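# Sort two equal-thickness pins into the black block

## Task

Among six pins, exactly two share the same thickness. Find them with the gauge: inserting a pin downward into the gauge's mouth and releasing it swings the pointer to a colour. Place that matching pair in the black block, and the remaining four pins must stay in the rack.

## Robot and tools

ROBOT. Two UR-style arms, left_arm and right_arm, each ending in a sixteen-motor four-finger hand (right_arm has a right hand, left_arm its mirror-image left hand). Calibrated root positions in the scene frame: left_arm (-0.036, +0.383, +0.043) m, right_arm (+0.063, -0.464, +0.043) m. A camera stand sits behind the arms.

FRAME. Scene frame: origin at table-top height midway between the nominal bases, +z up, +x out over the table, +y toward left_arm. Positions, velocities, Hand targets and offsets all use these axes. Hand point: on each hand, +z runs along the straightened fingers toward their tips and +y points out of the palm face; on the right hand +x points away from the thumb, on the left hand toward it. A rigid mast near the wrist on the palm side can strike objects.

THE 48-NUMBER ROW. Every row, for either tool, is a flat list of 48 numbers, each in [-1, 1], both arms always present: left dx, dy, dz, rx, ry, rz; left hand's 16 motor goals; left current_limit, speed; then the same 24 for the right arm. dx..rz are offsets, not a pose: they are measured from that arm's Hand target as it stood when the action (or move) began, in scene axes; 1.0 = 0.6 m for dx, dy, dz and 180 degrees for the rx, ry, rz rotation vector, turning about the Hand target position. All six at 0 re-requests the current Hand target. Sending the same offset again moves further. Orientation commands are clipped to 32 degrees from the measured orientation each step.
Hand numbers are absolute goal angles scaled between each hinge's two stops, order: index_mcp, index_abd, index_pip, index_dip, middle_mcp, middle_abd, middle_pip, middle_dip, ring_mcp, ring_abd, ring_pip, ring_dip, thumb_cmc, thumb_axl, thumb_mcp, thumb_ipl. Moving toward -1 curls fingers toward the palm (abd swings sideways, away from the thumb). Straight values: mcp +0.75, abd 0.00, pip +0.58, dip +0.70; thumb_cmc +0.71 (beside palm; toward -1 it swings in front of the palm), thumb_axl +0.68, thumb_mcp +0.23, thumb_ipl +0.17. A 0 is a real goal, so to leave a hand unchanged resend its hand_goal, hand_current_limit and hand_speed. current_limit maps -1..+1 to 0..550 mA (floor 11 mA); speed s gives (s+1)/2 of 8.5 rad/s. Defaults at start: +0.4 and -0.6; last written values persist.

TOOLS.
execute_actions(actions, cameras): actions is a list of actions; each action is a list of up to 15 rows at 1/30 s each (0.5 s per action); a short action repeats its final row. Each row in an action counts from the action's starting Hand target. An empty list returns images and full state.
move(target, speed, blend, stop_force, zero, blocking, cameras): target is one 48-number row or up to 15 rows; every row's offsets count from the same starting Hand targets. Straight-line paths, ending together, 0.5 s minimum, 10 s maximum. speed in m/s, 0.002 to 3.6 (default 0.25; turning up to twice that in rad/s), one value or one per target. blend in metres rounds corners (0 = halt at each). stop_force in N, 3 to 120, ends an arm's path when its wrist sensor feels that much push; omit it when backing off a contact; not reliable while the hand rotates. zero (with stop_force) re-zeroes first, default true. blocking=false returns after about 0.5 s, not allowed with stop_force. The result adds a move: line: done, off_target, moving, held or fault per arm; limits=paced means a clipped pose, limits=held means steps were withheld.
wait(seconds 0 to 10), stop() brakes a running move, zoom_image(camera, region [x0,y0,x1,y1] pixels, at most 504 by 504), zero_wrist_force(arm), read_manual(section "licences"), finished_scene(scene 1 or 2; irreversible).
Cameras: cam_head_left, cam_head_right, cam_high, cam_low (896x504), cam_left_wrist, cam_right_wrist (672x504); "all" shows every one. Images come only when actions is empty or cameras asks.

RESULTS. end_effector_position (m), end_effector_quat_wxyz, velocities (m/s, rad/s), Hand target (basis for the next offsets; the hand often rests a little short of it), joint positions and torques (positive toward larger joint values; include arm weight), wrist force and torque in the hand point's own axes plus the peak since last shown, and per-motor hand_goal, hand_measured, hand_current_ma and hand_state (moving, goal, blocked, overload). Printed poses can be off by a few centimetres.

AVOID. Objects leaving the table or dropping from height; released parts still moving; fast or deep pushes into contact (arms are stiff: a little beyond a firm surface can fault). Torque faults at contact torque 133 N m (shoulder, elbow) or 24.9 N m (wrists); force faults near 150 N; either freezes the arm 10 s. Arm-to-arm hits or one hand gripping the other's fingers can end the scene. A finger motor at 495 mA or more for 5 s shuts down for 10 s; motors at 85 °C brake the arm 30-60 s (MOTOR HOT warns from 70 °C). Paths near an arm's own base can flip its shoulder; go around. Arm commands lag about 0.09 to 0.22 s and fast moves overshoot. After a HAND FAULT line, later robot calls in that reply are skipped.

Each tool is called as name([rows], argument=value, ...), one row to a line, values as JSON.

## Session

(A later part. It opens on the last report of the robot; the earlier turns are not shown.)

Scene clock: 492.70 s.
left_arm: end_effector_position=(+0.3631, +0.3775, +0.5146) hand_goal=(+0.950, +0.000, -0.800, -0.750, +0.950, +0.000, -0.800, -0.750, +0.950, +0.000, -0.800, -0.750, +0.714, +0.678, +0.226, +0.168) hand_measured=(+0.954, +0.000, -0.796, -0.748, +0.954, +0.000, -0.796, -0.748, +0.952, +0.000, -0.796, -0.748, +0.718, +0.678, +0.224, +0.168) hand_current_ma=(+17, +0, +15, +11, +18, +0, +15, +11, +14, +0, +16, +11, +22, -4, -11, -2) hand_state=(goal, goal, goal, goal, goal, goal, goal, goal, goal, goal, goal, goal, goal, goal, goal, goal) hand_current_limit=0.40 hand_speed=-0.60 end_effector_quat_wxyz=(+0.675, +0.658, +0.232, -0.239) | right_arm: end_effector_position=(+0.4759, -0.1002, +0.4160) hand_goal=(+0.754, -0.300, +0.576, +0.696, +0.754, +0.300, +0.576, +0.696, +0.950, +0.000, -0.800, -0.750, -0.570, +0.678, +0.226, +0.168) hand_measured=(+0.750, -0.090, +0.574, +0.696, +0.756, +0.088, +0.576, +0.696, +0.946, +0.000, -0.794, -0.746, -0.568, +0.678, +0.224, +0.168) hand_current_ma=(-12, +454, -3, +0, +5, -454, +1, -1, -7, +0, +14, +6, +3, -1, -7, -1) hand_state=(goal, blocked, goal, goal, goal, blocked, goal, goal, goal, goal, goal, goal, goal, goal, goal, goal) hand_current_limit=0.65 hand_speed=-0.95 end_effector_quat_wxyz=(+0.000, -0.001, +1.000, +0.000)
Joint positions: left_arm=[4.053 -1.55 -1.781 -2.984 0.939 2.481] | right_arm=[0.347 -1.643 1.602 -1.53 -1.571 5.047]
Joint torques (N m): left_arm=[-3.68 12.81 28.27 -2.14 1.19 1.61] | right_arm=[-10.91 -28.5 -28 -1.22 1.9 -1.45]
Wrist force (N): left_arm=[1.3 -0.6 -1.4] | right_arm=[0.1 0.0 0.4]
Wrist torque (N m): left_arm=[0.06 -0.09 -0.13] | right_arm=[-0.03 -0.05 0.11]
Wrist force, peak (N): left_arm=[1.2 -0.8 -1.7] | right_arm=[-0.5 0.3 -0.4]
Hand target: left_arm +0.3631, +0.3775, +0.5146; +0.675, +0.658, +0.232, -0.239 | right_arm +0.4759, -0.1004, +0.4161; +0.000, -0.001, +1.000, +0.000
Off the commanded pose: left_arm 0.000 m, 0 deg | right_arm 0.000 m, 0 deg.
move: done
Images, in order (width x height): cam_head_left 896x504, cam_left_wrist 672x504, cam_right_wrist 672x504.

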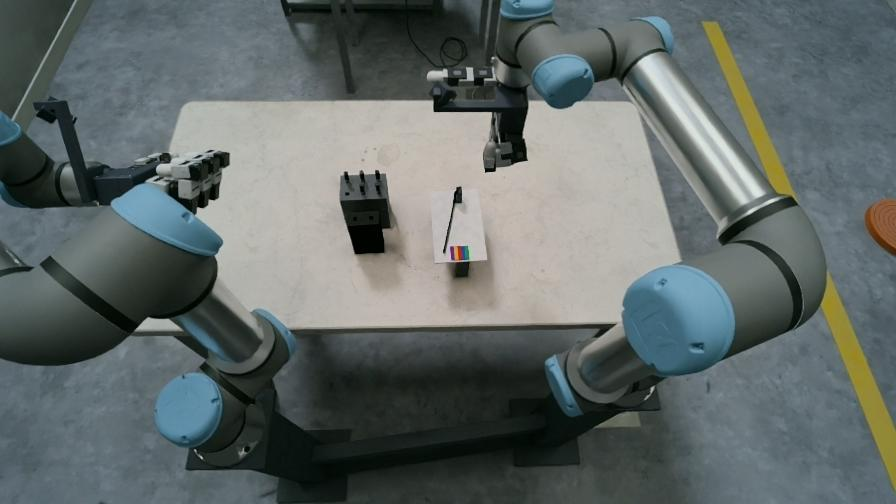

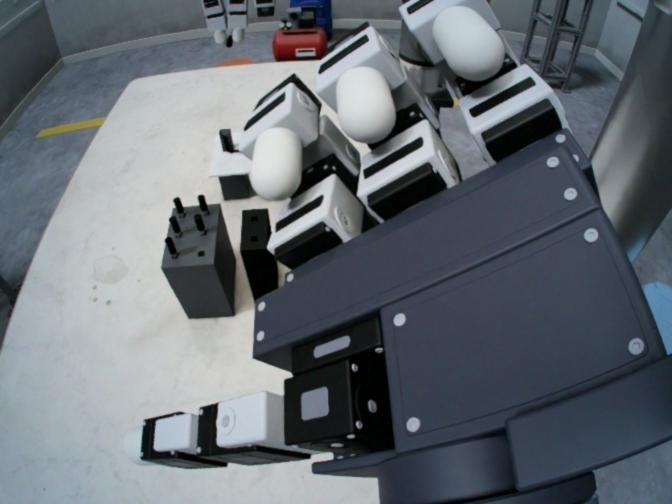

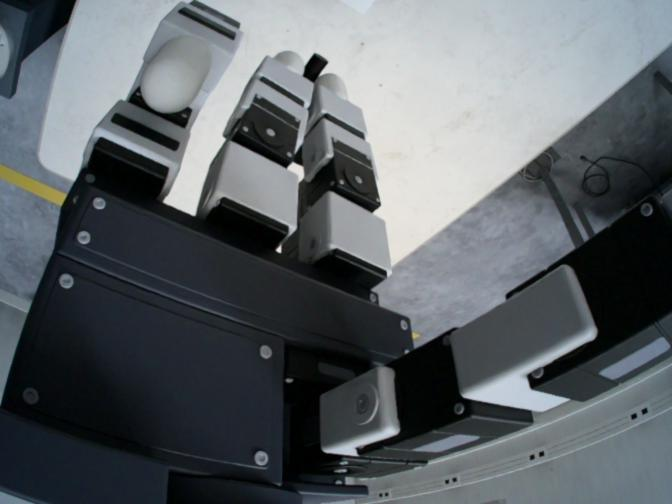

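move([
  [0,0,0,0,0,0,0.95,0,-0.8,-0.75,0.95,0,-0.8,-0.75,0.95,0,-0.8,-0.75,0.714,0.678,0.226,0.168,0.4,-0.6,0,-0.05,0,0.2722,0,0,0.754,-0.3,0.576,0.696,0.754,0.3,0.576,0.696,0.95,0,-0.8,-0.75,-0.571,0.678,0.226,0.168,0.65,-0.95],
  [0,0,0,0,0,0,0.95,0,-0.8,-0.75,0.95,0,-0.8,-0.75,0.95,0,-0.8,-0.75,0.714,0.678,0.226,0.168,0.4,-0.6,0,-0.15,0,0.5444,0,0,0.754,-0.3,0.576,0.696,0.754,0.3,0.576,0.696,0.95,0,-0.8,-0.75,-0.571,0.678,0.226,0.168,0.65,-0.95],
], speed=0.2, blend=[0.02,0], cameras=["cam_left_wrist","cam_head_left","cam_low"])

zoom_image(camera="cam_low", region=[100, 0, 350, 200])

zoom_image(camera="cam_left_wrist", region=[150, 0, 320, 150])

Scene clock: 505.83 s.
left_arm: end_effector_position=(+0.3631, +0.3775, +0.5146) hand_goal=(+0.950, +0.000, -0.800, -0.750, +0.950, +0.000, -0.800, -0.750, +0.950, +0.000, -0.800, -0.750, +0.714, +0.678, +0.226, +0.168) hand_measured=(+0.954, +0.000, -0.796, -0.748, +0.954, +0.000, -0.796, -0.748, +0.952, +0.000, -0.796, -0.748, +0.718, +0.678, +0.224, +0.168) hand_current_ma=(+17, +0, +15, +11, +18, +0, +15, +11, +14, +0, +16, +11, +22, -4, -11, -2) hand_state=(goal, goal, goal, goal, goal, goal, goal, goal, goal, goal, goal, goal, goal, goal, goal, goal) hand_current_limit=0.40 hand_speed=-0.60 end_effector_quat_wxyz=(+0.675, +0.658, +0.232, -0.239) | right_arm: end_effector_position=(+0.4760, -0.1904, +0.4161) hand_goal=(+0.754, -0.300, +0.576, +0.696, +0.754, +0.300, +0.576, +0.696, +0.950, +0.000, -0.800, -0.750, -0.570, +0.678, +0.226, +0.168) hand_measured=(+0.758, -0.090, +0.574, +0.696, +0.766, +0.088, +0.578, +0.696, +0.954, +0.000, -0.798, -0.748, -0.568, +0.678, +0.224, +0.168) hand_current_ma=(+9, +454, -3, +0, +34, -454, +6, -1, +12, +0, +5, +5, +3, -1, -4, -1) hand_state=(goal, blocked, goal, goal, goal, blocked, goal, goal, goal, goal, goal, goal, goal, goal, goal, goal) hand_current_limit=0.65 hand_speed=-0.95 end_effector_quat_wxyz=(+0.001, -0.001, +0.656, +0.754)
Joint positions: left_arm=[4.053 -1.55 -1.781 -2.984 0.939 2.481] | right_arm=[-0.188 -1.298 1.935 -0.02 -0.241 2.536]
Joint torques (N m): left_arm=[-3.45 13.17 27.68 -2.04 1.25 1.61] | right_arm=[12.1 -14.95 -19.98 3.26 -3.34 -1.62]
Wrist force (N): left_arm=[1.2 -0.7 -1.5] | right_arm=[-1.3 0.3 0.8]
Wrist torque (N m): left_arm=[0.05 -0.08 -0.14] | right_arm=[-0.15 0.21 0.01]
Wrist force, peak (N): left_arm=[1.5 -0.9 -1.5] | right_arm=[-1.0 0.9 1.4]
Hand target: left_arm +0.3631, +0.3775, +0.5146; +0.675, +0.658, +0.232, -0.239 | right_arm +0.4759, -0.1904, +0.4161; +0.001, -0.001, +0.656, +0.755
Off the commanded pose: left_arm 0.000 m, 0 deg | right_arm 0.000 m, 0 deg.
move: done
Images, in order (width x height): cam_head_left 896x504, cam_low 896x504, cam_left_wrist 672x504.

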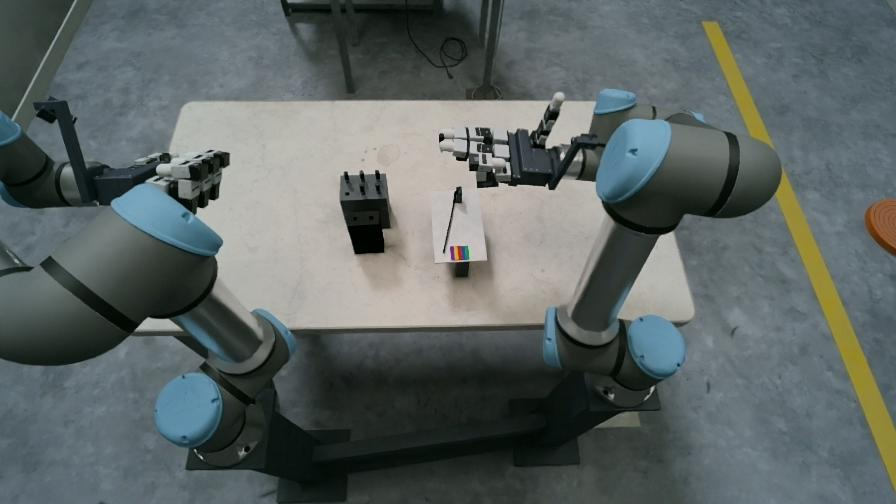

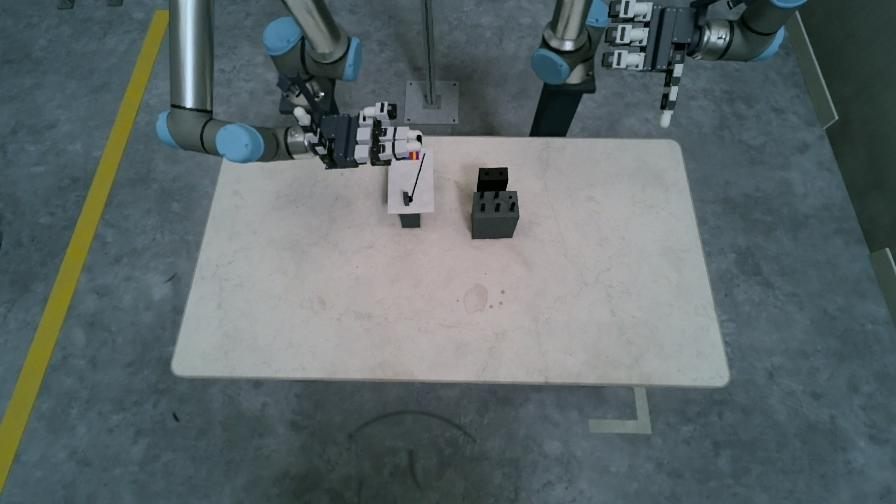

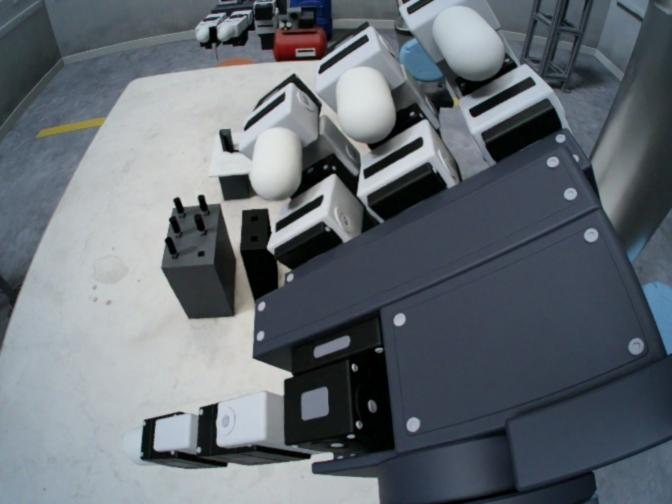

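Scaled by 2.016.

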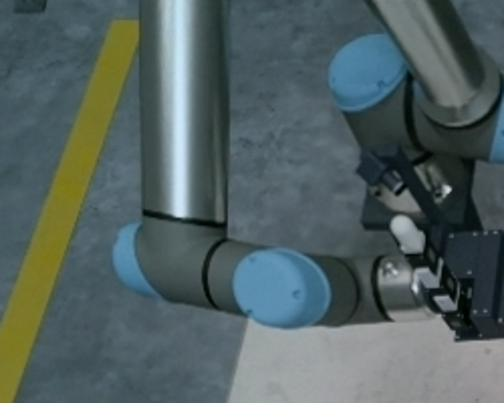

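Scaled by 2.965 from the camera's 672x504 image, which has a finer 960x720 frame.

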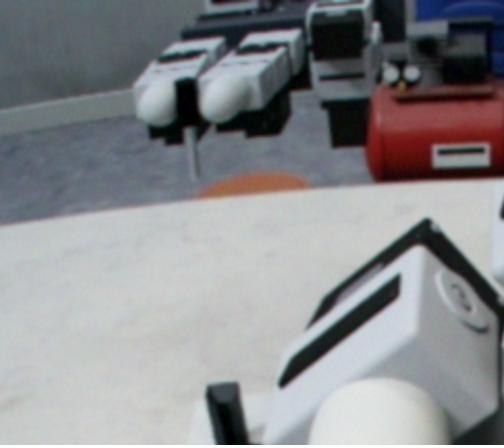

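move([
  [0,0,0,0,0,0,0.95,0,-0.8,-0.75,0.95,0,-0.8,-0.75,0.95,0,-0.8,-0.75,0.714,0.678,0.226,0.168,0.4,-0.6,0.0382,-0.0665,0,0,0,0,0.754,-0.3,0.576,0.696,0.754,0.3,0.576,0.696,0.95,0,-0.8,-0.75,-0.571,0.678,0.226,0.168,0.65,-0.95],
  [0,0,0,0,0,0,0.95,0,-0.8,-0.75,0.95,0,-0.8,-0.75,0.95,0,-0.8,-0.75,0.714,0.678,0.226,0.168,0.4,-0.6,0.0382,-0.0665,-0.23,0,0,0,0.754,-0.3,0.576,0.696,0.754,0.3,0.576,0.696,0.95,0,-0.8,-0.75,-0.571,0.678,0.226,0.168,0.65,-0.95],
], speed=0.15, blend=[0.02,0], cameras=["all"])

zoom_image(camera="cam_high", region=[120, 80, 320, 220])

zoom_image(camera="cam_left_wrist", region=[185, 80, 257, 164])

zoom_image(camera="cam_head_right", region=[420, 140, 520, 230])

zoom_image(camera="cam_right_wrist", region=[240, 0, 400, 120])

Scene clock: 517.07 s.
left_arm: end_effector_position=(+0.3631, +0.3775, +0.5146) hand_goal=(+0.950, +0.000, -0.800, -0.750, +0.950, +0.000, -0.800, -0.750, +0.950, +0.000, -0.800, -0.750, +0.714, +0.678, +0.226, +0.168) hand_measured=(+0.954, +0.000, -0.796, -0.748, +0.954, +0.000, -0.796, -0.748, +0.952, +0.000, -0.796, -0.748, +0.718, +0.678, +0.224, +0.168) hand_current_ma=(+17, +0, +15, +11, +18, +0, +15, +11, +14, +0, +16, +11, +22, -4, -11, -2) hand_state=(goal, goal, goal, goal, goal, goal, goal, goal, goal, goal, goal, goal, goal, goal, goal, goal) hand_current_limit=0.40 hand_speed=-0.60 end_effector_quat_wxyz=(+0.675, +0.658, +0.232, -0.239) | right_arm: end_effector_position=(+0.4989, -0.2302, +0.2782) hand_goal=(+0.754, -0.300, +0.576, +0.696, +0.754, +0.300, +0.576, +0.696, +0.950, +0.000, -0.800, -0.750, -0.570, +0.678, +0.226, +0.168) hand_measured=(+0.758, -0.090, +0.574, +0.696, +0.766, +0.088, +0.580, +0.696, +0.956, +0.000, -0.798, -0.748, -0.568, +0.678, +0.224, +0.168) hand_current_ma=(+11, +454, -3, +0, +36, -454, +6, -1, +12, +0, +5, +5, +3, -1, -4, -1) hand_state=(goal, blocked, goal, goal, goal, blocked, goal, goal, goal, goal, goal, goal, goal, goal, goal, goal) hand_current_limit=0.65 hand_speed=-0.95 end_effector_quat_wxyz=(+0.001, -0.001, +0.656, +0.755) end_effector_velocity=(+0.000, +0.000, -0.001) end_effector_angular_velocity=(-0.001, -0.002, +0.000)
Joint positions: left_arm=[4.053 -1.55 -1.781 -2.984 0.939 2.481] | right_arm=[-0.275 -1.046 2.009 -0.5 -0.316 2.695]
Joint velocities: left_arm=[within noise] | right_arm=[0 0.001 0 -0.005 0 0.002]
Joint torques (N m): left_arm=[-3.84 13.3 27.57 -2.13 1.14 1.75] | right_arm=[-10.72 -21.63 -3.92 0.3 -3.03 1.52]
Wrist force (N): left_arm=[1.2 -0.6 -1.3] | right_arm=[-0.7 0.5 0.7]
Wrist torque (N m): left_arm=[0.05 -0.08 -0.13] | right_arm=[-0.08 0.12 -0.10]
Wrist force, peak (N): left_arm=[1.5 -0.7 -1.7] | right_arm=[-0.9 1.5 1.0]
Hand target: left_arm +0.3631, +0.3775, +0.5146; +0.675, +0.658, +0.232, -0.239 | right_arm +0.4989, -0.2303, +0.2781; +0.001, -0.001, +0.656, +0.755
Off the commanded pose: left_arm 0.000 m, 0 deg | right_arm 0.000 m, 0 deg.
move: done

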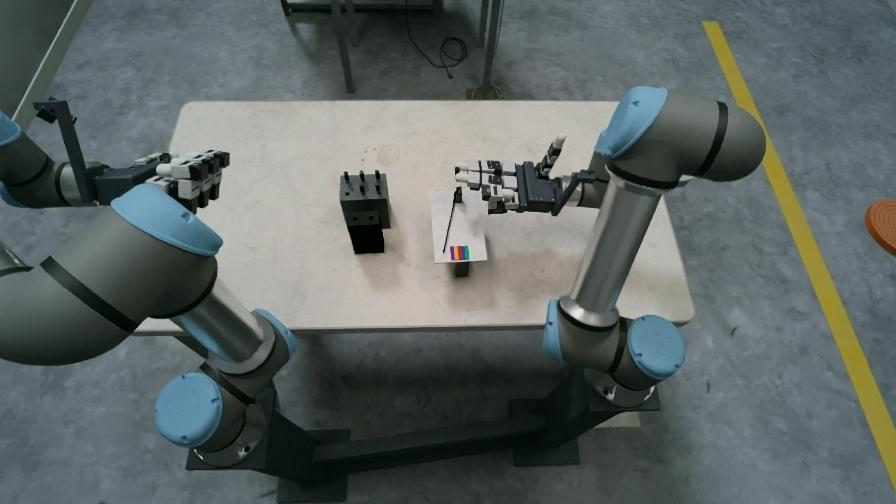

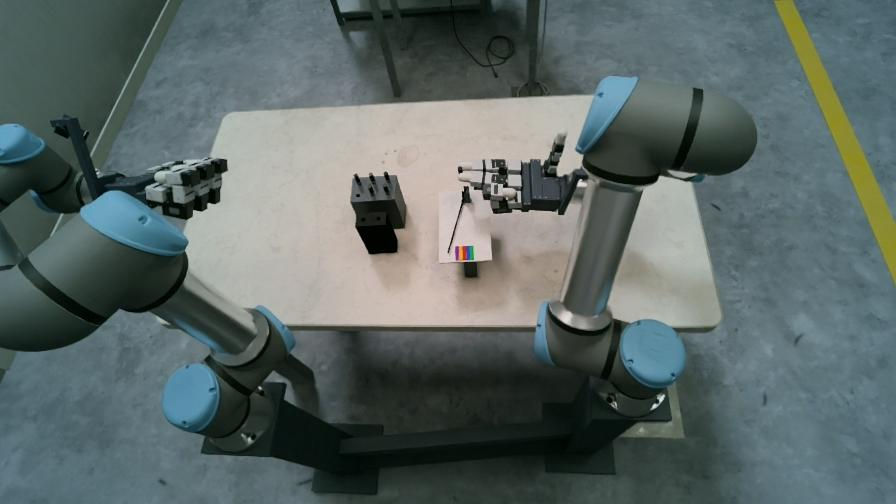

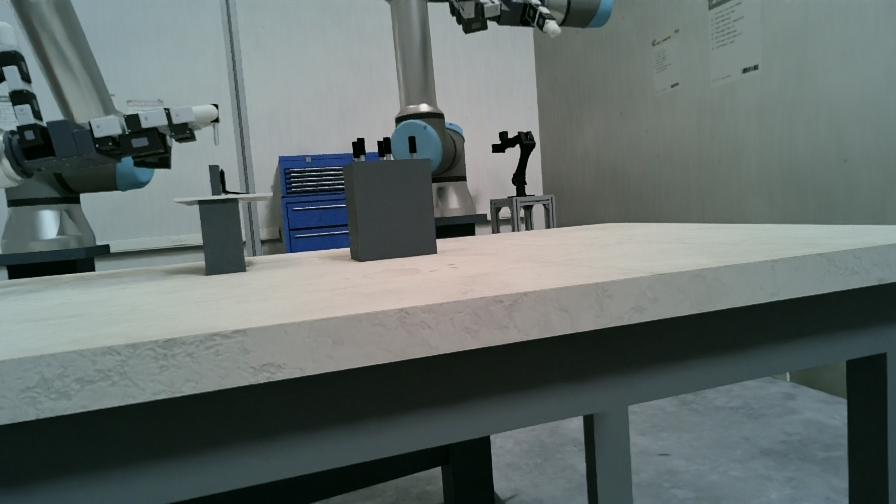

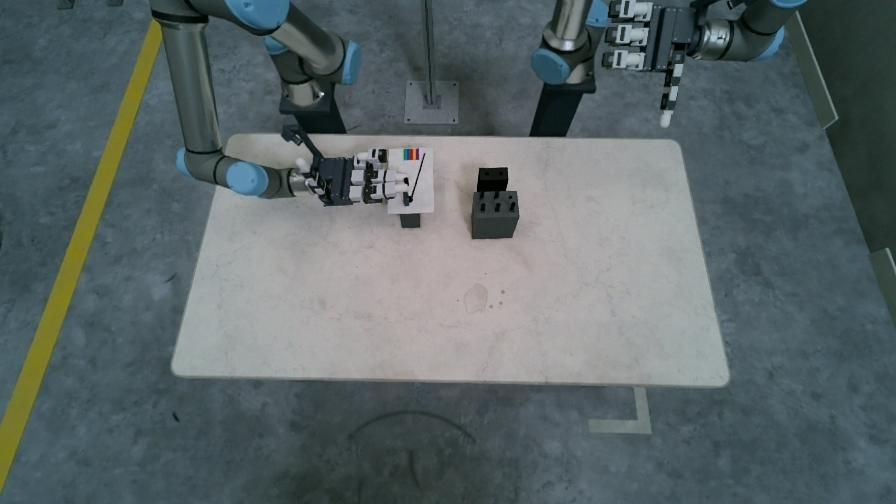

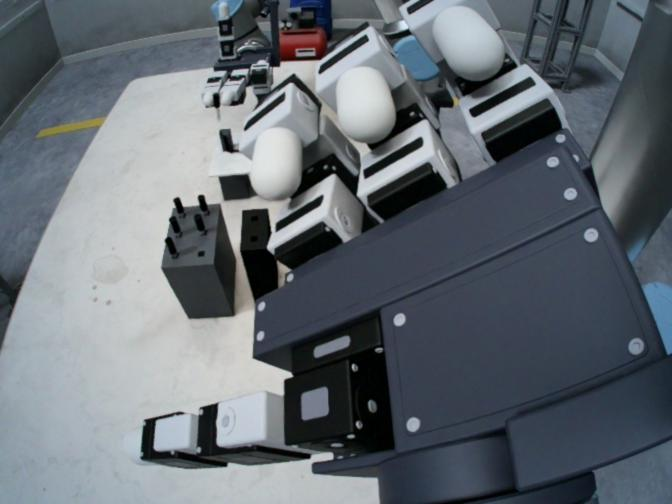

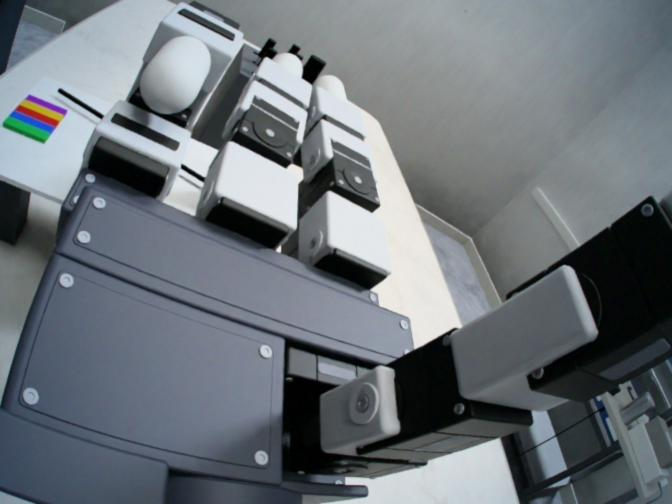

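Scaled by 2.520.

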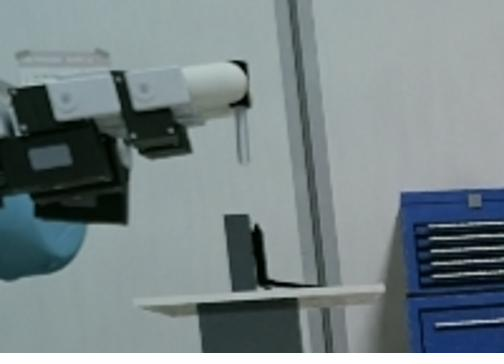

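Scaled by 6.000 from the camera's 672x504 image, which has a finer 960x720 frame.

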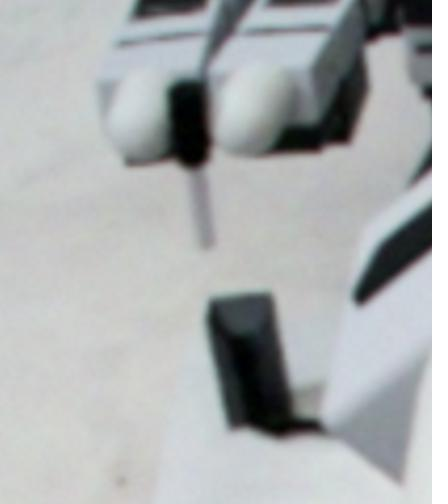

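Scaled by 5.040.

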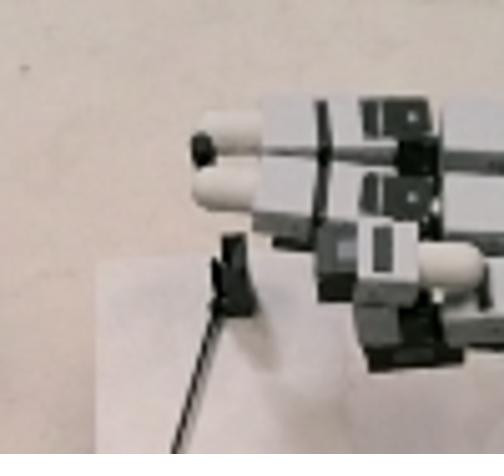

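Scaled by 3.150 from the camera's 672x504 image, which has a finer 960x720 frame.

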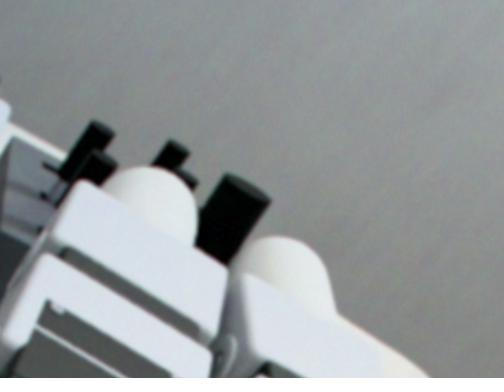

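move(target=[0,0,0,0,0,0,0.95,0,-0.8,-0.75,0.95,0,-0.8,-0.75,0.95,0,-0.8,-0.75,0.714,0.678,0.226,0.168,0.4,-0.6,-0.006,-0.0065,-0.035,0,0,0,0.754,-0.3,0.576,0.696,0.754,0.3,0.576,0.696,0.95,0,-0.8,-0.75,-0.571,0.678,0.226,0.168,0.65,-0.95], speed=0.04, cameras=["cam_high","cam_left_wrist","cam_head_right","cam_head_left"])

zoom_image(camera="cam_high", region=[180, 100, 260, 200])

zoom_image(camera="cam_left_wrist", region=[205, 100, 247, 149])

zoom_image(camera="cam_head_right", region=[440, 160, 490, 210])

zoom_image(camera="cam_head_left", region=[440, 160, 490, 210])

Scene clock: 572.50 s.
left_arm: end_effector_position=(+0.3631, +0.3775, +0.5146) hand_goal=(+0.950, +0.000, -0.800, -0.750, +0.950, +0.000, -0.800, -0.750, +0.950, +0.000, -0.800, -0.750, +0.714, +0.678, +0.226, +0.168) hand_measured=(+0.954, +0.000, -0.796, -0.748, +0.954, +0.000, -0.796, -0.748, +0.952, +0.000, -0.796, -0.748, +0.718, +0.678, +0.224, +0.168) hand_current_ma=(+17, +0, +15, +11, +18, +0, +15, +11, +14, +0, +16, +11, +22, -4, -11, -2) hand_state=(goal, goal, goal, goal, goal, goal, goal, goal, goal, goal, goal, goal, goal, goal, goal, goal) hand_current_limit=0.40 hand_speed=-0.60 end_effector_quat_wxyz=(+0.675, +0.658, +0.232, -0.239) | right_arm: end_effector_position=(+0.4953, -0.2341, +0.2572) hand_goal=(+0.754, -0.300, +0.576, +0.696, +0.754, +0.300, +0.576, +0.696, +0.950, +0.000, -0.800, -0.750, -0.570, +0.678, +0.226, +0.168) hand_measured=(+0.758, -0.090, +0.574, +0.696, +0.766, +0.088, +0.580, +0.696, +0.956, +0.000, -0.798, -0.748, -0.568, +0.678, +0.224, +0.168) hand_current_ma=(+11, +454, -3, +0, +36, -454, +6, -1, +12, +0, +5, +5, +3, -1, -4, -1) hand_state=(goal, blocked, goal, goal, goal, blocked, goal, goal, goal, goal, goal, goal, goal, goal, goal, goal) hand_current_limit=0.65 hand_speed=-0.95 end_effector_quat_wxyz=(+0.001, -0.001, +0.656, +0.755)
Joint positions: left_arm=[4.053 -1.55 -1.781 -2.984 0.939 2.481] | right_arm=[-0.287 -1.009 2.03 -0.573 -0.327 2.712]
Joint torques (N m): left_arm=[-3.05 12.92 27.44 -1.94 1 1.7] | right_arm=[-10.88 -21.6 -1.76 0.09 -3.08 1.24]
Wrist force (N): left_arm=[1.1 -0.9 -1.1] | right_arm=[-0.9 0.4 0.8]
Wrist torque (N m): left_arm=[0.00 -0.06 -0.14] | right_arm=[-0.09 0.14 -0.14]
Wrist force, peak (N): left_arm=[1.2 -1.0 -1.7] | right_arm=[-1.2 0.3 1.2]
Hand target: left_arm +0.3631, +0.3775, +0.5146; +0.675, +0.658, +0.232, -0.239 | right_arm +0.4953, -0.2342, +0.2571; +0.001, -0.001, +0.656, +0.755
Off the commanded pose: left_arm 0.000 m, 0 deg | right_arm 0.000 m, 0 deg.
move: done
Images, in order (width x height): cam_head_left 896x504, cam_head_right 896x504, cam_high 896x504, cam_left_wrist 672x504.

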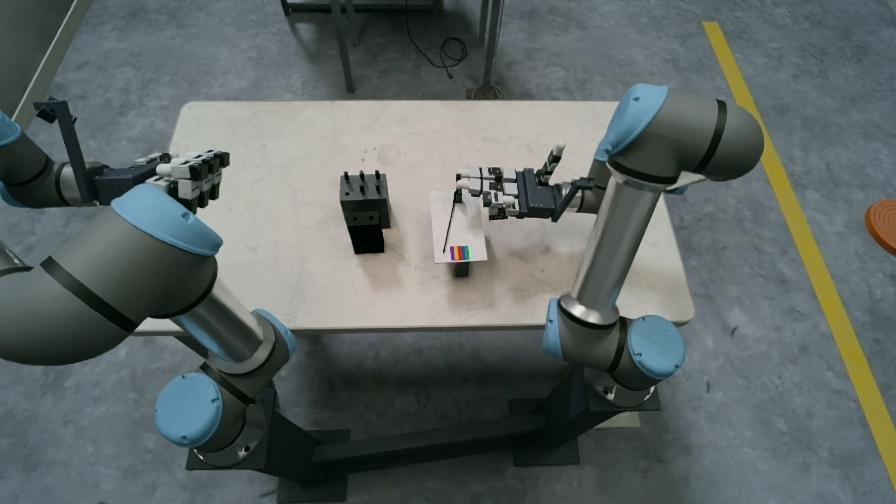

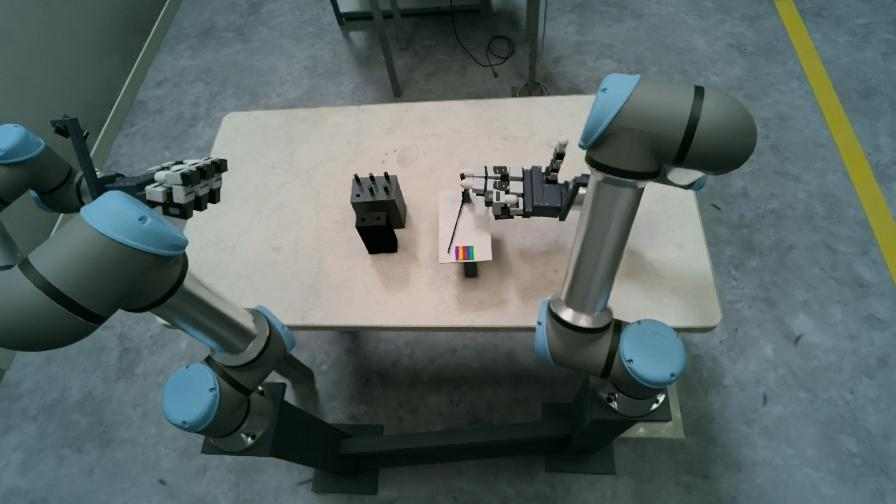

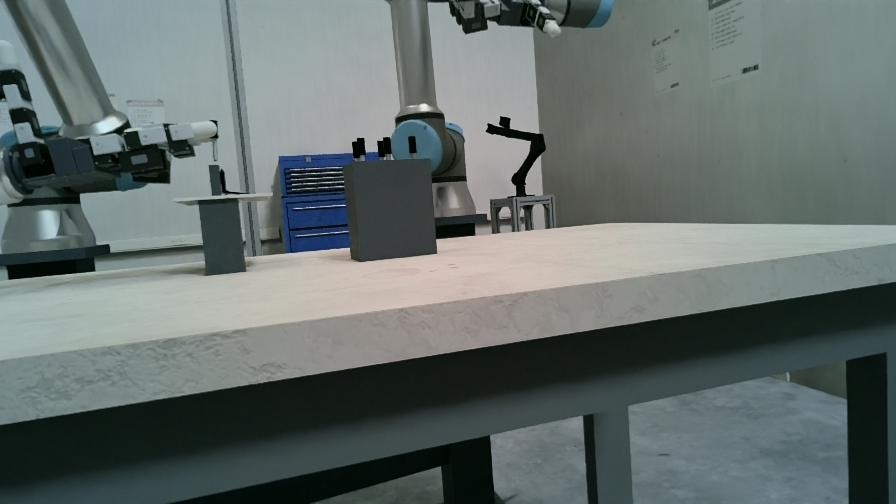

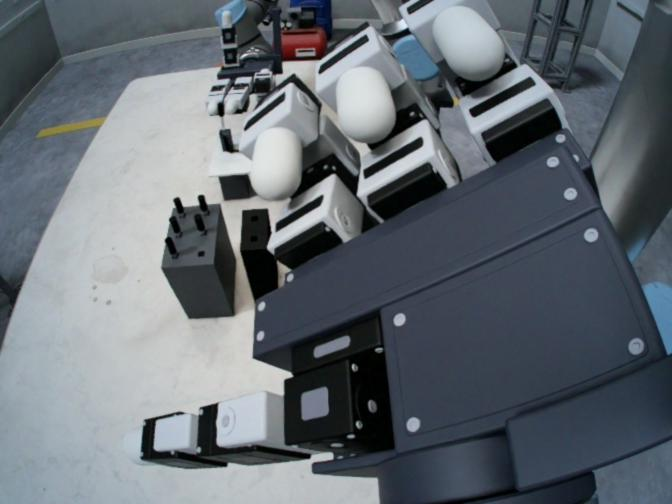

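Scaled by 5.040.

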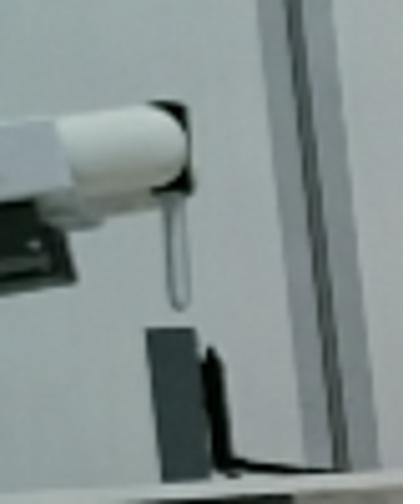

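Scaled by 10.286 from the camera's 672x504 image, which has a finer 960x720 frame.

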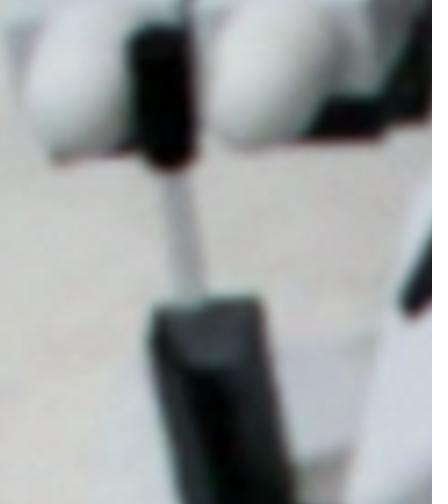

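Scaled by 10.080.

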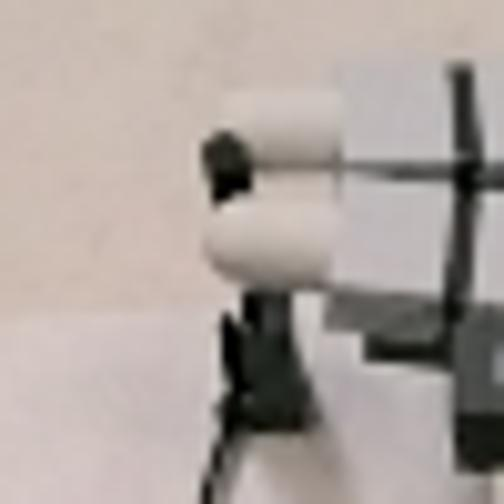

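Scaled by 10.080.

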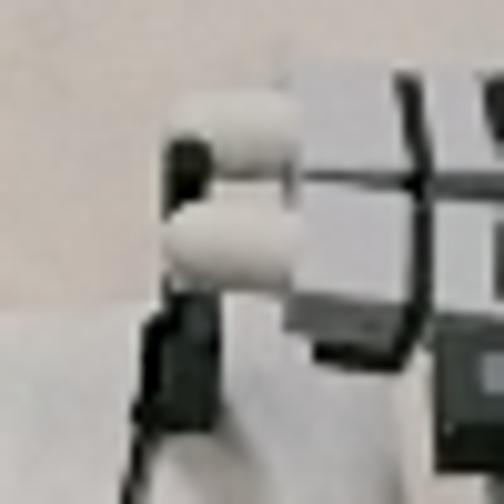

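move(target=[0,0,0,0,0,0,0.95,0,-0.8,-0.75,0.95,0,-0.8,-0.75,0.95,0,-0.8,-0.75,0.714,0.678,0.226,0.168,0.4,-0.6,-0.0036,0.0008,0,0,0,0,0.754,-0.3,0.576,0.696,0.754,0.3,0.576,0.696,0.95,0,-0.8,-0.75,-0.571,0.678,0.226,0.168,0.65,-0.95], speed=0.02, cameras=["cam_high","cam_left_wrist"])

zoom_image(camera="cam_high", region=[180, 100, 260, 200])

zoom_image(camera="cam_left_wrist", region=[205, 100, 247, 149])

move(target=[0,0,0,0,0,0,0.95,0,-0.8,-0.75,0.95,0,-0.8,-0.75,0.95,0,-0.8,-0.75,0.714,0.678,0.226,0.168,0.4,-0.6,0,0,-0.03,0,0,0,0.754,-0.3,0.576,0.696,0.754,0.3,0.576,0.696,0.95,0,-0.8,-0.75,-0.571,0.678,0.226,0.168,0.65,-0.95], speed=0.008, stop_force=4, cameras=["cam_high","cam_left_wrist"])

zoom_image(camera="cam_high", region=[180, 100, 260, 200])

zoom_image(camera="cam_left_wrist", region=[205, 100, 247, 149])

Scene clock: 588.27 s.
left_arm: end_effector_position=(+0.3631, +0.3775, +0.5146) hand_goal=(+0.950, +0.000, -0.800, -0.750, +0.950, +0.000, -0.800, -0.750, +0.950, +0.000, -0.800, -0.750, +0.714, +0.678, +0.226, +0.168) hand_measured=(+0.954, +0.000, -0.796, -0.748, +0.954, +0.000, -0.796, -0.748, +0.952, +0.000, -0.796, -0.748, +0.718, +0.678, +0.224, +0.168) hand_current_ma=(+17, +0, +15, +11, +18, +0, +15, +11, +14, +0, +16, +11, +22, -4, -11, -2) hand_state=(goal, goal, goal, goal, goal, goal, goal, goal, goal, goal, goal, goal, goal, goal, goal, goal) hand_current_limit=0.40 hand_speed=-0.60 end_effector_quat_wxyz=(+0.675, +0.658, +0.232, -0.239) | right_arm: end_effector_position=(+0.4932, -0.2337, +0.2571) hand_goal=(+0.754, -0.300, +0.576, +0.696, +0.754, +0.300, +0.576, +0.696, +0.950, +0.000, -0.800, -0.750, -0.570, +0.678, +0.226, +0.168) hand_measured=(+0.758, -0.090, +0.574, +0.696, +0.766, +0.088, +0.580, +0.696, +0.956, +0.000, -0.798, -0.748, -0.568, +0.678, +0.224, +0.168) hand_current_ma=(+11, +454, -3, +0, +36, -454, +6, -1, +12, +0, +5, +5, +3, -1, -4, -1) hand_state=(goal, blocked, goal, goal, goal, blocked, goal, goal, goal, goal, goal, goal, goal, goal, goal, goal) hand_current_limit=0.65 hand_speed=-0.95 end_effector_quat_wxyz=(+0.001, -0.001, +0.656, +0.755)
Joint positions: left_arm=[4.053 -1.55 -1.781 -2.984 0.939 2.481] | right_arm=[-0.288 -1.012 2.036 -0.577 -0.327 2.713]
Joint torques (N m): left_arm=[-2.75 12.69 28.03 -1.85 0.9 1.71] | right_arm=[-11.16 -40.58 -1.24 0.21 -3.09 1.34]
Wrist force (N): left_arm=[1.2 -0.9 -1.3] | right_arm=[-0.8 0.4 0.7]
Wrist torque (N m): left_arm=[0.00 -0.08 -0.14] | right_arm=[-0.09 0.12 -0.13]
Wrist force, peak (N): left_arm=[1.1 -0.8 -1.7] | right_arm=[-1.0 0.9 1.1]
Hand target: left_arm +0.3631, +0.3775, +0.5146; +0.675, +0.658, +0.232, -0.239 | right_arm +0.4931, -0.2337, +0.2571; +0.001, -0.001, +0.656, +0.755
Off the commanded pose: left_arm 0.000 m, 0 deg | right_arm 0.000 m, 0 deg.
move: done
Images, in order (width x height): cam_high 896x504, cam_left_wrist 672x504.

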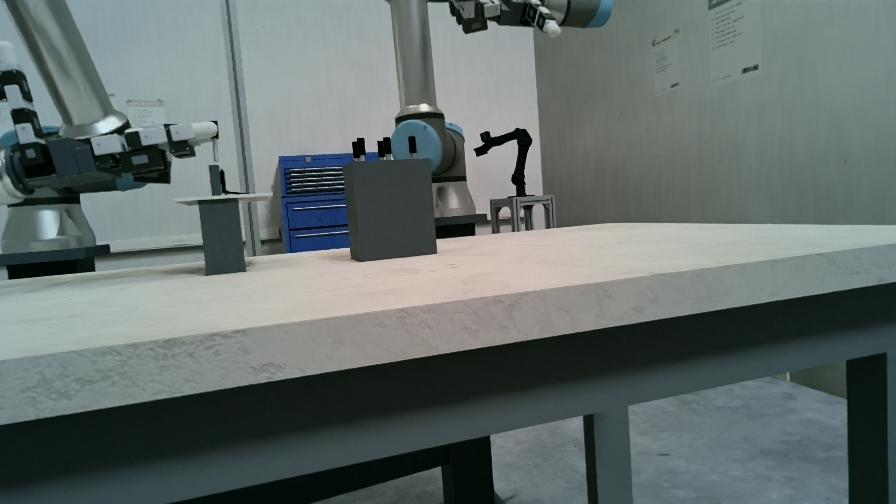

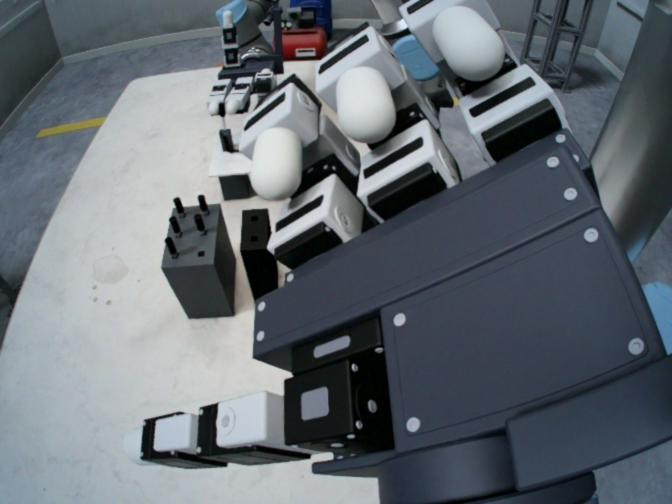

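Scaled by 5.040.

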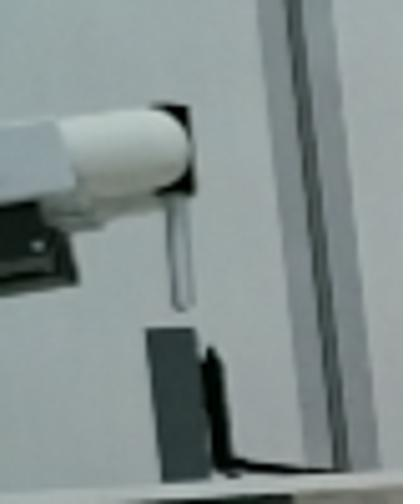

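Scaled by 10.286 from the camera's 672x504 image, which has a finer 960x720 frame.

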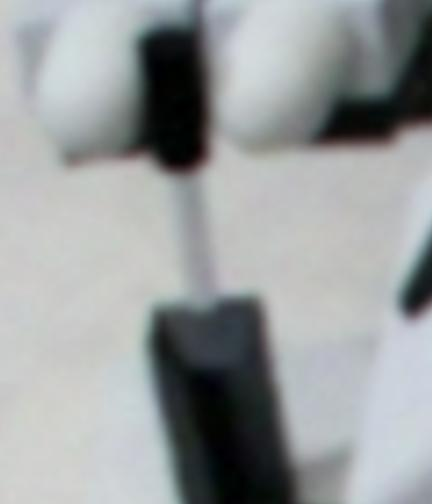

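Scene clock: 591.50 s.
left_arm: end_effector_position=(+0.3631, +0.3775, +0.5146) hand_goal=(+0.950, +0.000, -0.800, -0.750, +0.950, +0.000, -0.800, -0.750, +0.950, +0.000, -0.800, -0.750, +0.714, +0.678, +0.226, +0.168) hand_measured=(+0.954, +0.000, -0.796, -0.748, +0.954, +0.000, -0.796, -0.748, +0.952, +0.000, -0.796, -0.748, +0.718, +0.678, +0.224, +0.168) hand_current_ma=(+17, +0, +15, +11, +18, +0, +15, +11, +14, +0, +16, +11, +22, -4, -11, -2) hand_state=(goal, goal, goal, goal, goal, goal, goal, goal, goal, goal, goal, goal, goal, goal, goal, goal) hand_current_limit=0.40 hand_speed=-0.60 end_effector_quat_wxyz=(+0.675, +0.658, +0.232, -0.239) | right_arm: end_effector_position=(+0.4931, -0.2337, +0.2391) hand_goal=(+0.754, -0.300, +0.576, +0.696, +0.754, +0.300, +0.576, +0.696, +0.950, +0.000, -0.800, -0.750, -0.570, +0.678, +0.226, +0.168) hand_measured=(+0.748, -0.090, +0.570, +0.692, +0.756, +0.088, +0.574, +0.696, +0.956, +0.000, -0.798, -0.748, -0.568, +0.678, +0.224, +0.168) hand_current_ma=(-14, +454, -14, -6, +3, -454, -3, -1, +12, +0, +5, +5, +3, -1, -4, -1) hand_state=(goal, blocked, goal, goal, goal, blocked, goal, goal, goal, goal, goal, goal, goal, goal, goal, goal) hand_current_limit=0.65 hand_speed=-0.95 end_effector_quat_wxyz=(+0.001, -0.001, +0.656, +0.755)
Joint positions: left_arm=[4.053 -1.55 -1.781 -2.984 0.939 2.481] | right_arm=[-0.288 -0.971 2.039 -0.621 -0.328 2.713]
Joint torques (N m): left_arm=[-2.5 13.01 27.74 -2.07 1.11 1.67] | right_arm=[-10.45 -21.72 -1.39 0.06 -2.69 1.3]
Wrist force (N): left_arm=[1.3 -0.8 -1.7] | right_arm=[-1.0 2.4 0.8]
Wrist torque (N m): left_arm=[0.04 -0.09 -0.13] | right_arm=[-0.20 0.16 -0.12]
Wrist force, peak (N): left_arm=[1.4 -0.8 -1.6] | right_arm=[-0.9 2.6 1.0]
Hand target: left_arm +0.3631, +0.3775, +0.5146; +0.675, +0.658, +0.232, -0.239 | right_arm +0.4931, -0.2337, +0.2391; +0.001, -0.001, +0.656, +0.755
Off the commanded pose: left_arm 0.000 m, 0 deg | right_arm 0.000 m, 0 deg.
move: done
Images, in order (width x height): cam_high 896x504, cam_left_wrist 672x504.

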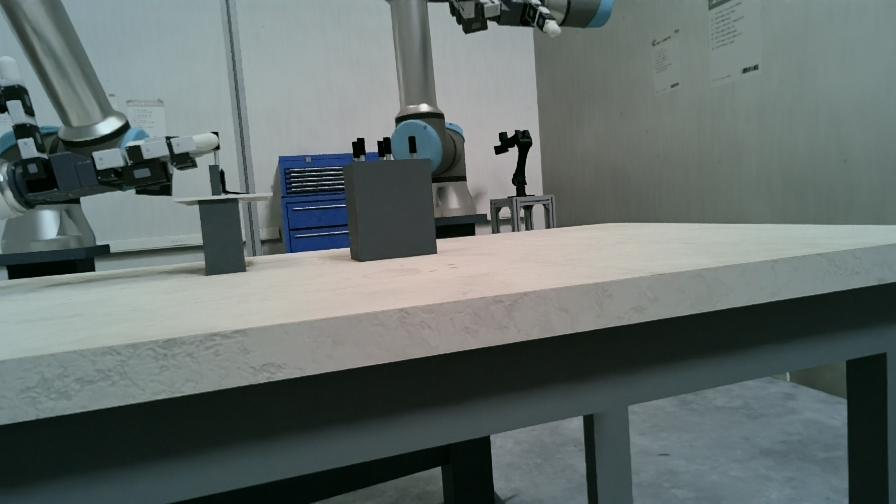

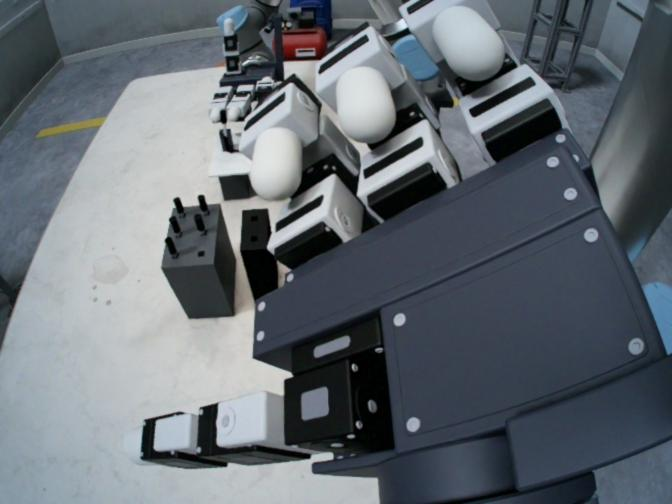

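Scaled by 5.040.

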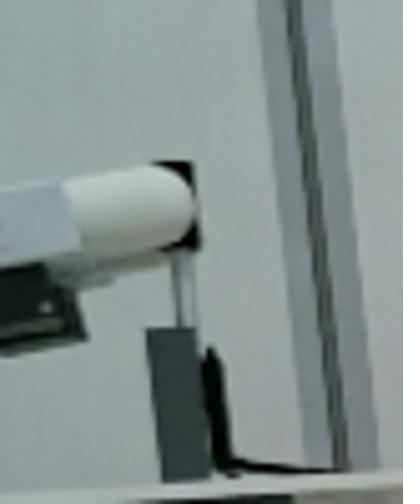

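Scaled by 10.286 from the camera's 672x504 image, which has a finer 960x720 frame.

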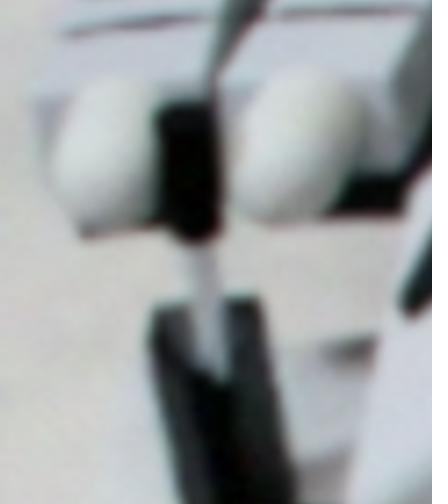

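move(target=[0,0,0,0,0,0,0.95,0,-0.8,-0.75,0.95,0,-0.8,-0.75,0.95,0,-0.8,-0.75,0.714,0.678,0.226,0.168,0.4,-0.6,0,0,-0.018,0,0,0,0.754,-0.3,0.576,0.696,0.754,0.3,0.576,0.696,0.95,0,-0.8,-0.75,-0.571,0.678,0.226,0.168,0.65,-0.95], speed=0.006, stop_force=9, cameras=["cam_high","cam_left_wrist"])

zoom_image(camera="cam_high", region=[180, 100, 260, 200])

zoom_image(camera="cam_left_wrist", region=[205, 100, 247, 149])

Scene clock: 600.87 s.
left_arm: end_effector_position=(+0.3631, +0.3775, +0.5146) hand_goal=(+0.950, +0.000, -0.800, -0.750, +0.950, +0.000, -0.800, -0.750, +0.950, +0.000, -0.800, -0.750, +0.714, +0.678, +0.226, +0.168) hand_measured=(+0.954, +0.000, -0.796, -0.748, +0.954, +0.000, -0.796, -0.748, +0.952, +0.000, -0.796, -0.748, +0.718, +0.678, +0.224, +0.168) hand_current_ma=(+17, +0, +15, +11, +18, +0, +15, +11, +14, +0, +16, +11, +22, -4, -11, -2) hand_state=(goal, goal, goal, goal, goal, goal, goal, goal, goal, goal, goal, goal, goal, goal, goal, goal) hand_current_limit=0.40 hand_speed=-0.60 end_effector_quat_wxyz=(+0.675, +0.658, +0.232, -0.239) | right_arm: end_effector_position=(+0.4931, -0.2337, +0.2283) hand_goal=(+0.754, -0.300, +0.576, +0.696, +0.754, +0.300, +0.576, +0.696, +0.950, +0.000, -0.800, -0.750, -0.570, +0.678, +0.226, +0.168) hand_measured=(+0.744, -0.110, +0.562, +0.686, +0.754, +0.088, +0.568, +0.688, +0.956, +0.000, -0.798, -0.748, -0.568, +0.678, +0.224, +0.168) hand_current_ma=(-26, +454, -39, -28, -1, -454, -20, -18, +12, +0, +5, +5, +3, -1, -4, -1) hand_state=(goal, blocked, goal, goal, goal, blocked, goal, goal, goal, goal, goal, goal, goal, goal, goal, goal) hand_current_limit=0.65 hand_speed=-0.95 end_effector_quat_wxyz=(+0.001, -0.001, +0.656, +0.755)
Joint positions: left_arm=[4.053 -1.55 -1.781 -2.984 0.939 2.481] | right_arm=[-0.288 -0.946 2.039 -0.646 -0.328 2.713]
Joint torques (N m): left_arm=[-2.64 12.73 28.52 -1.88 1.03 1.59] | right_arm=[-6.67 -22.24 -9.79 0.09 -1.55 1.15]
Wrist force (N): left_arm=[1.2 -0.6 -1.4] | right_arm=[-0.9 1.9 0.9]
Wrist torque (N m): left_arm=[0.04 -0.09 -0.14] | right_arm=[-0.19 0.15 -0.12]
Wrist force, peak (N): left_arm=[1.3 -1.0 -1.6] | right_arm=[-0.8 5.7 1.3]
Hand target: left_arm +0.3631, +0.3775, +0.5146; +0.675, +0.658, +0.232, -0.239 | right_arm +0.4931, -0.2337, +0.2283; +0.001, -0.001, +0.656, +0.755
Off the commanded pose: left_arm 0.000 m, 0 deg | right_arm 0.000 m, 0 deg.
move: done
Images, in order (width x height): cam_high 896x504, cam_left_wrist 672x504.

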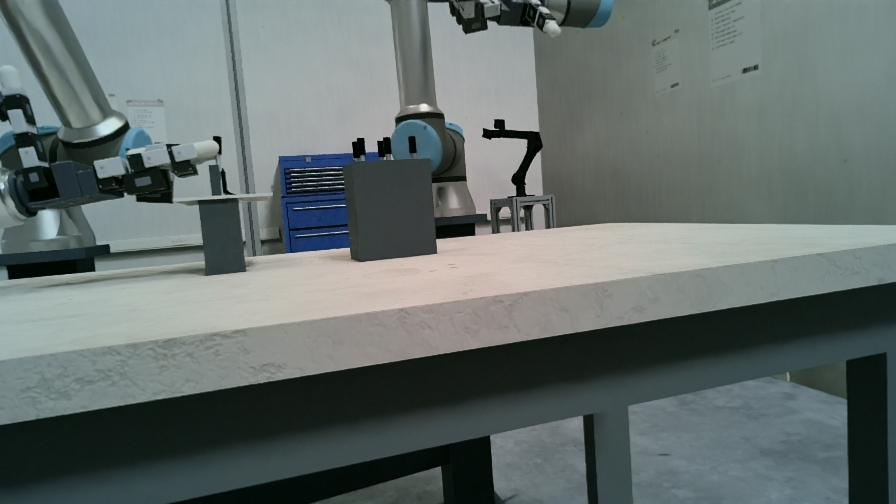

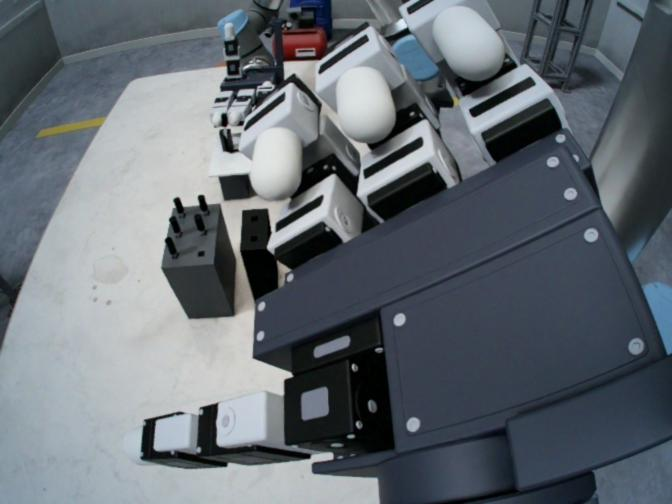

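Scaled by 5.040.

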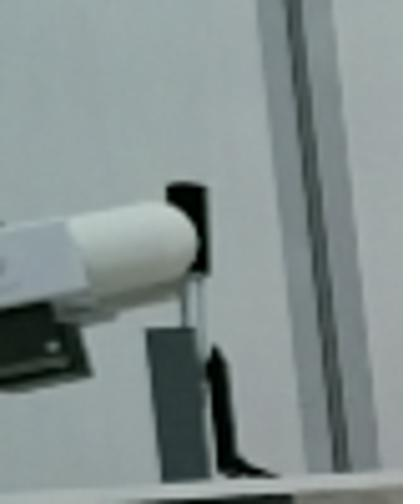

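Scaled by 10.286 from the camera's 672x504 image, which has a finer 960x720 frame.

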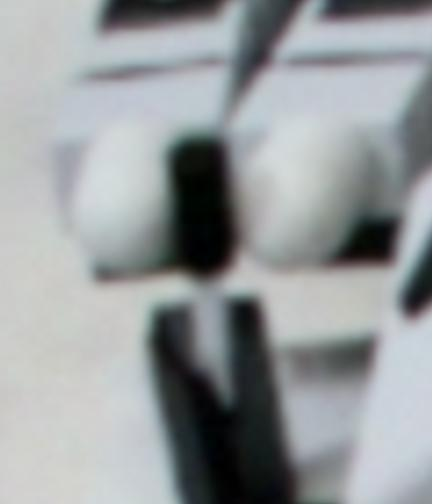

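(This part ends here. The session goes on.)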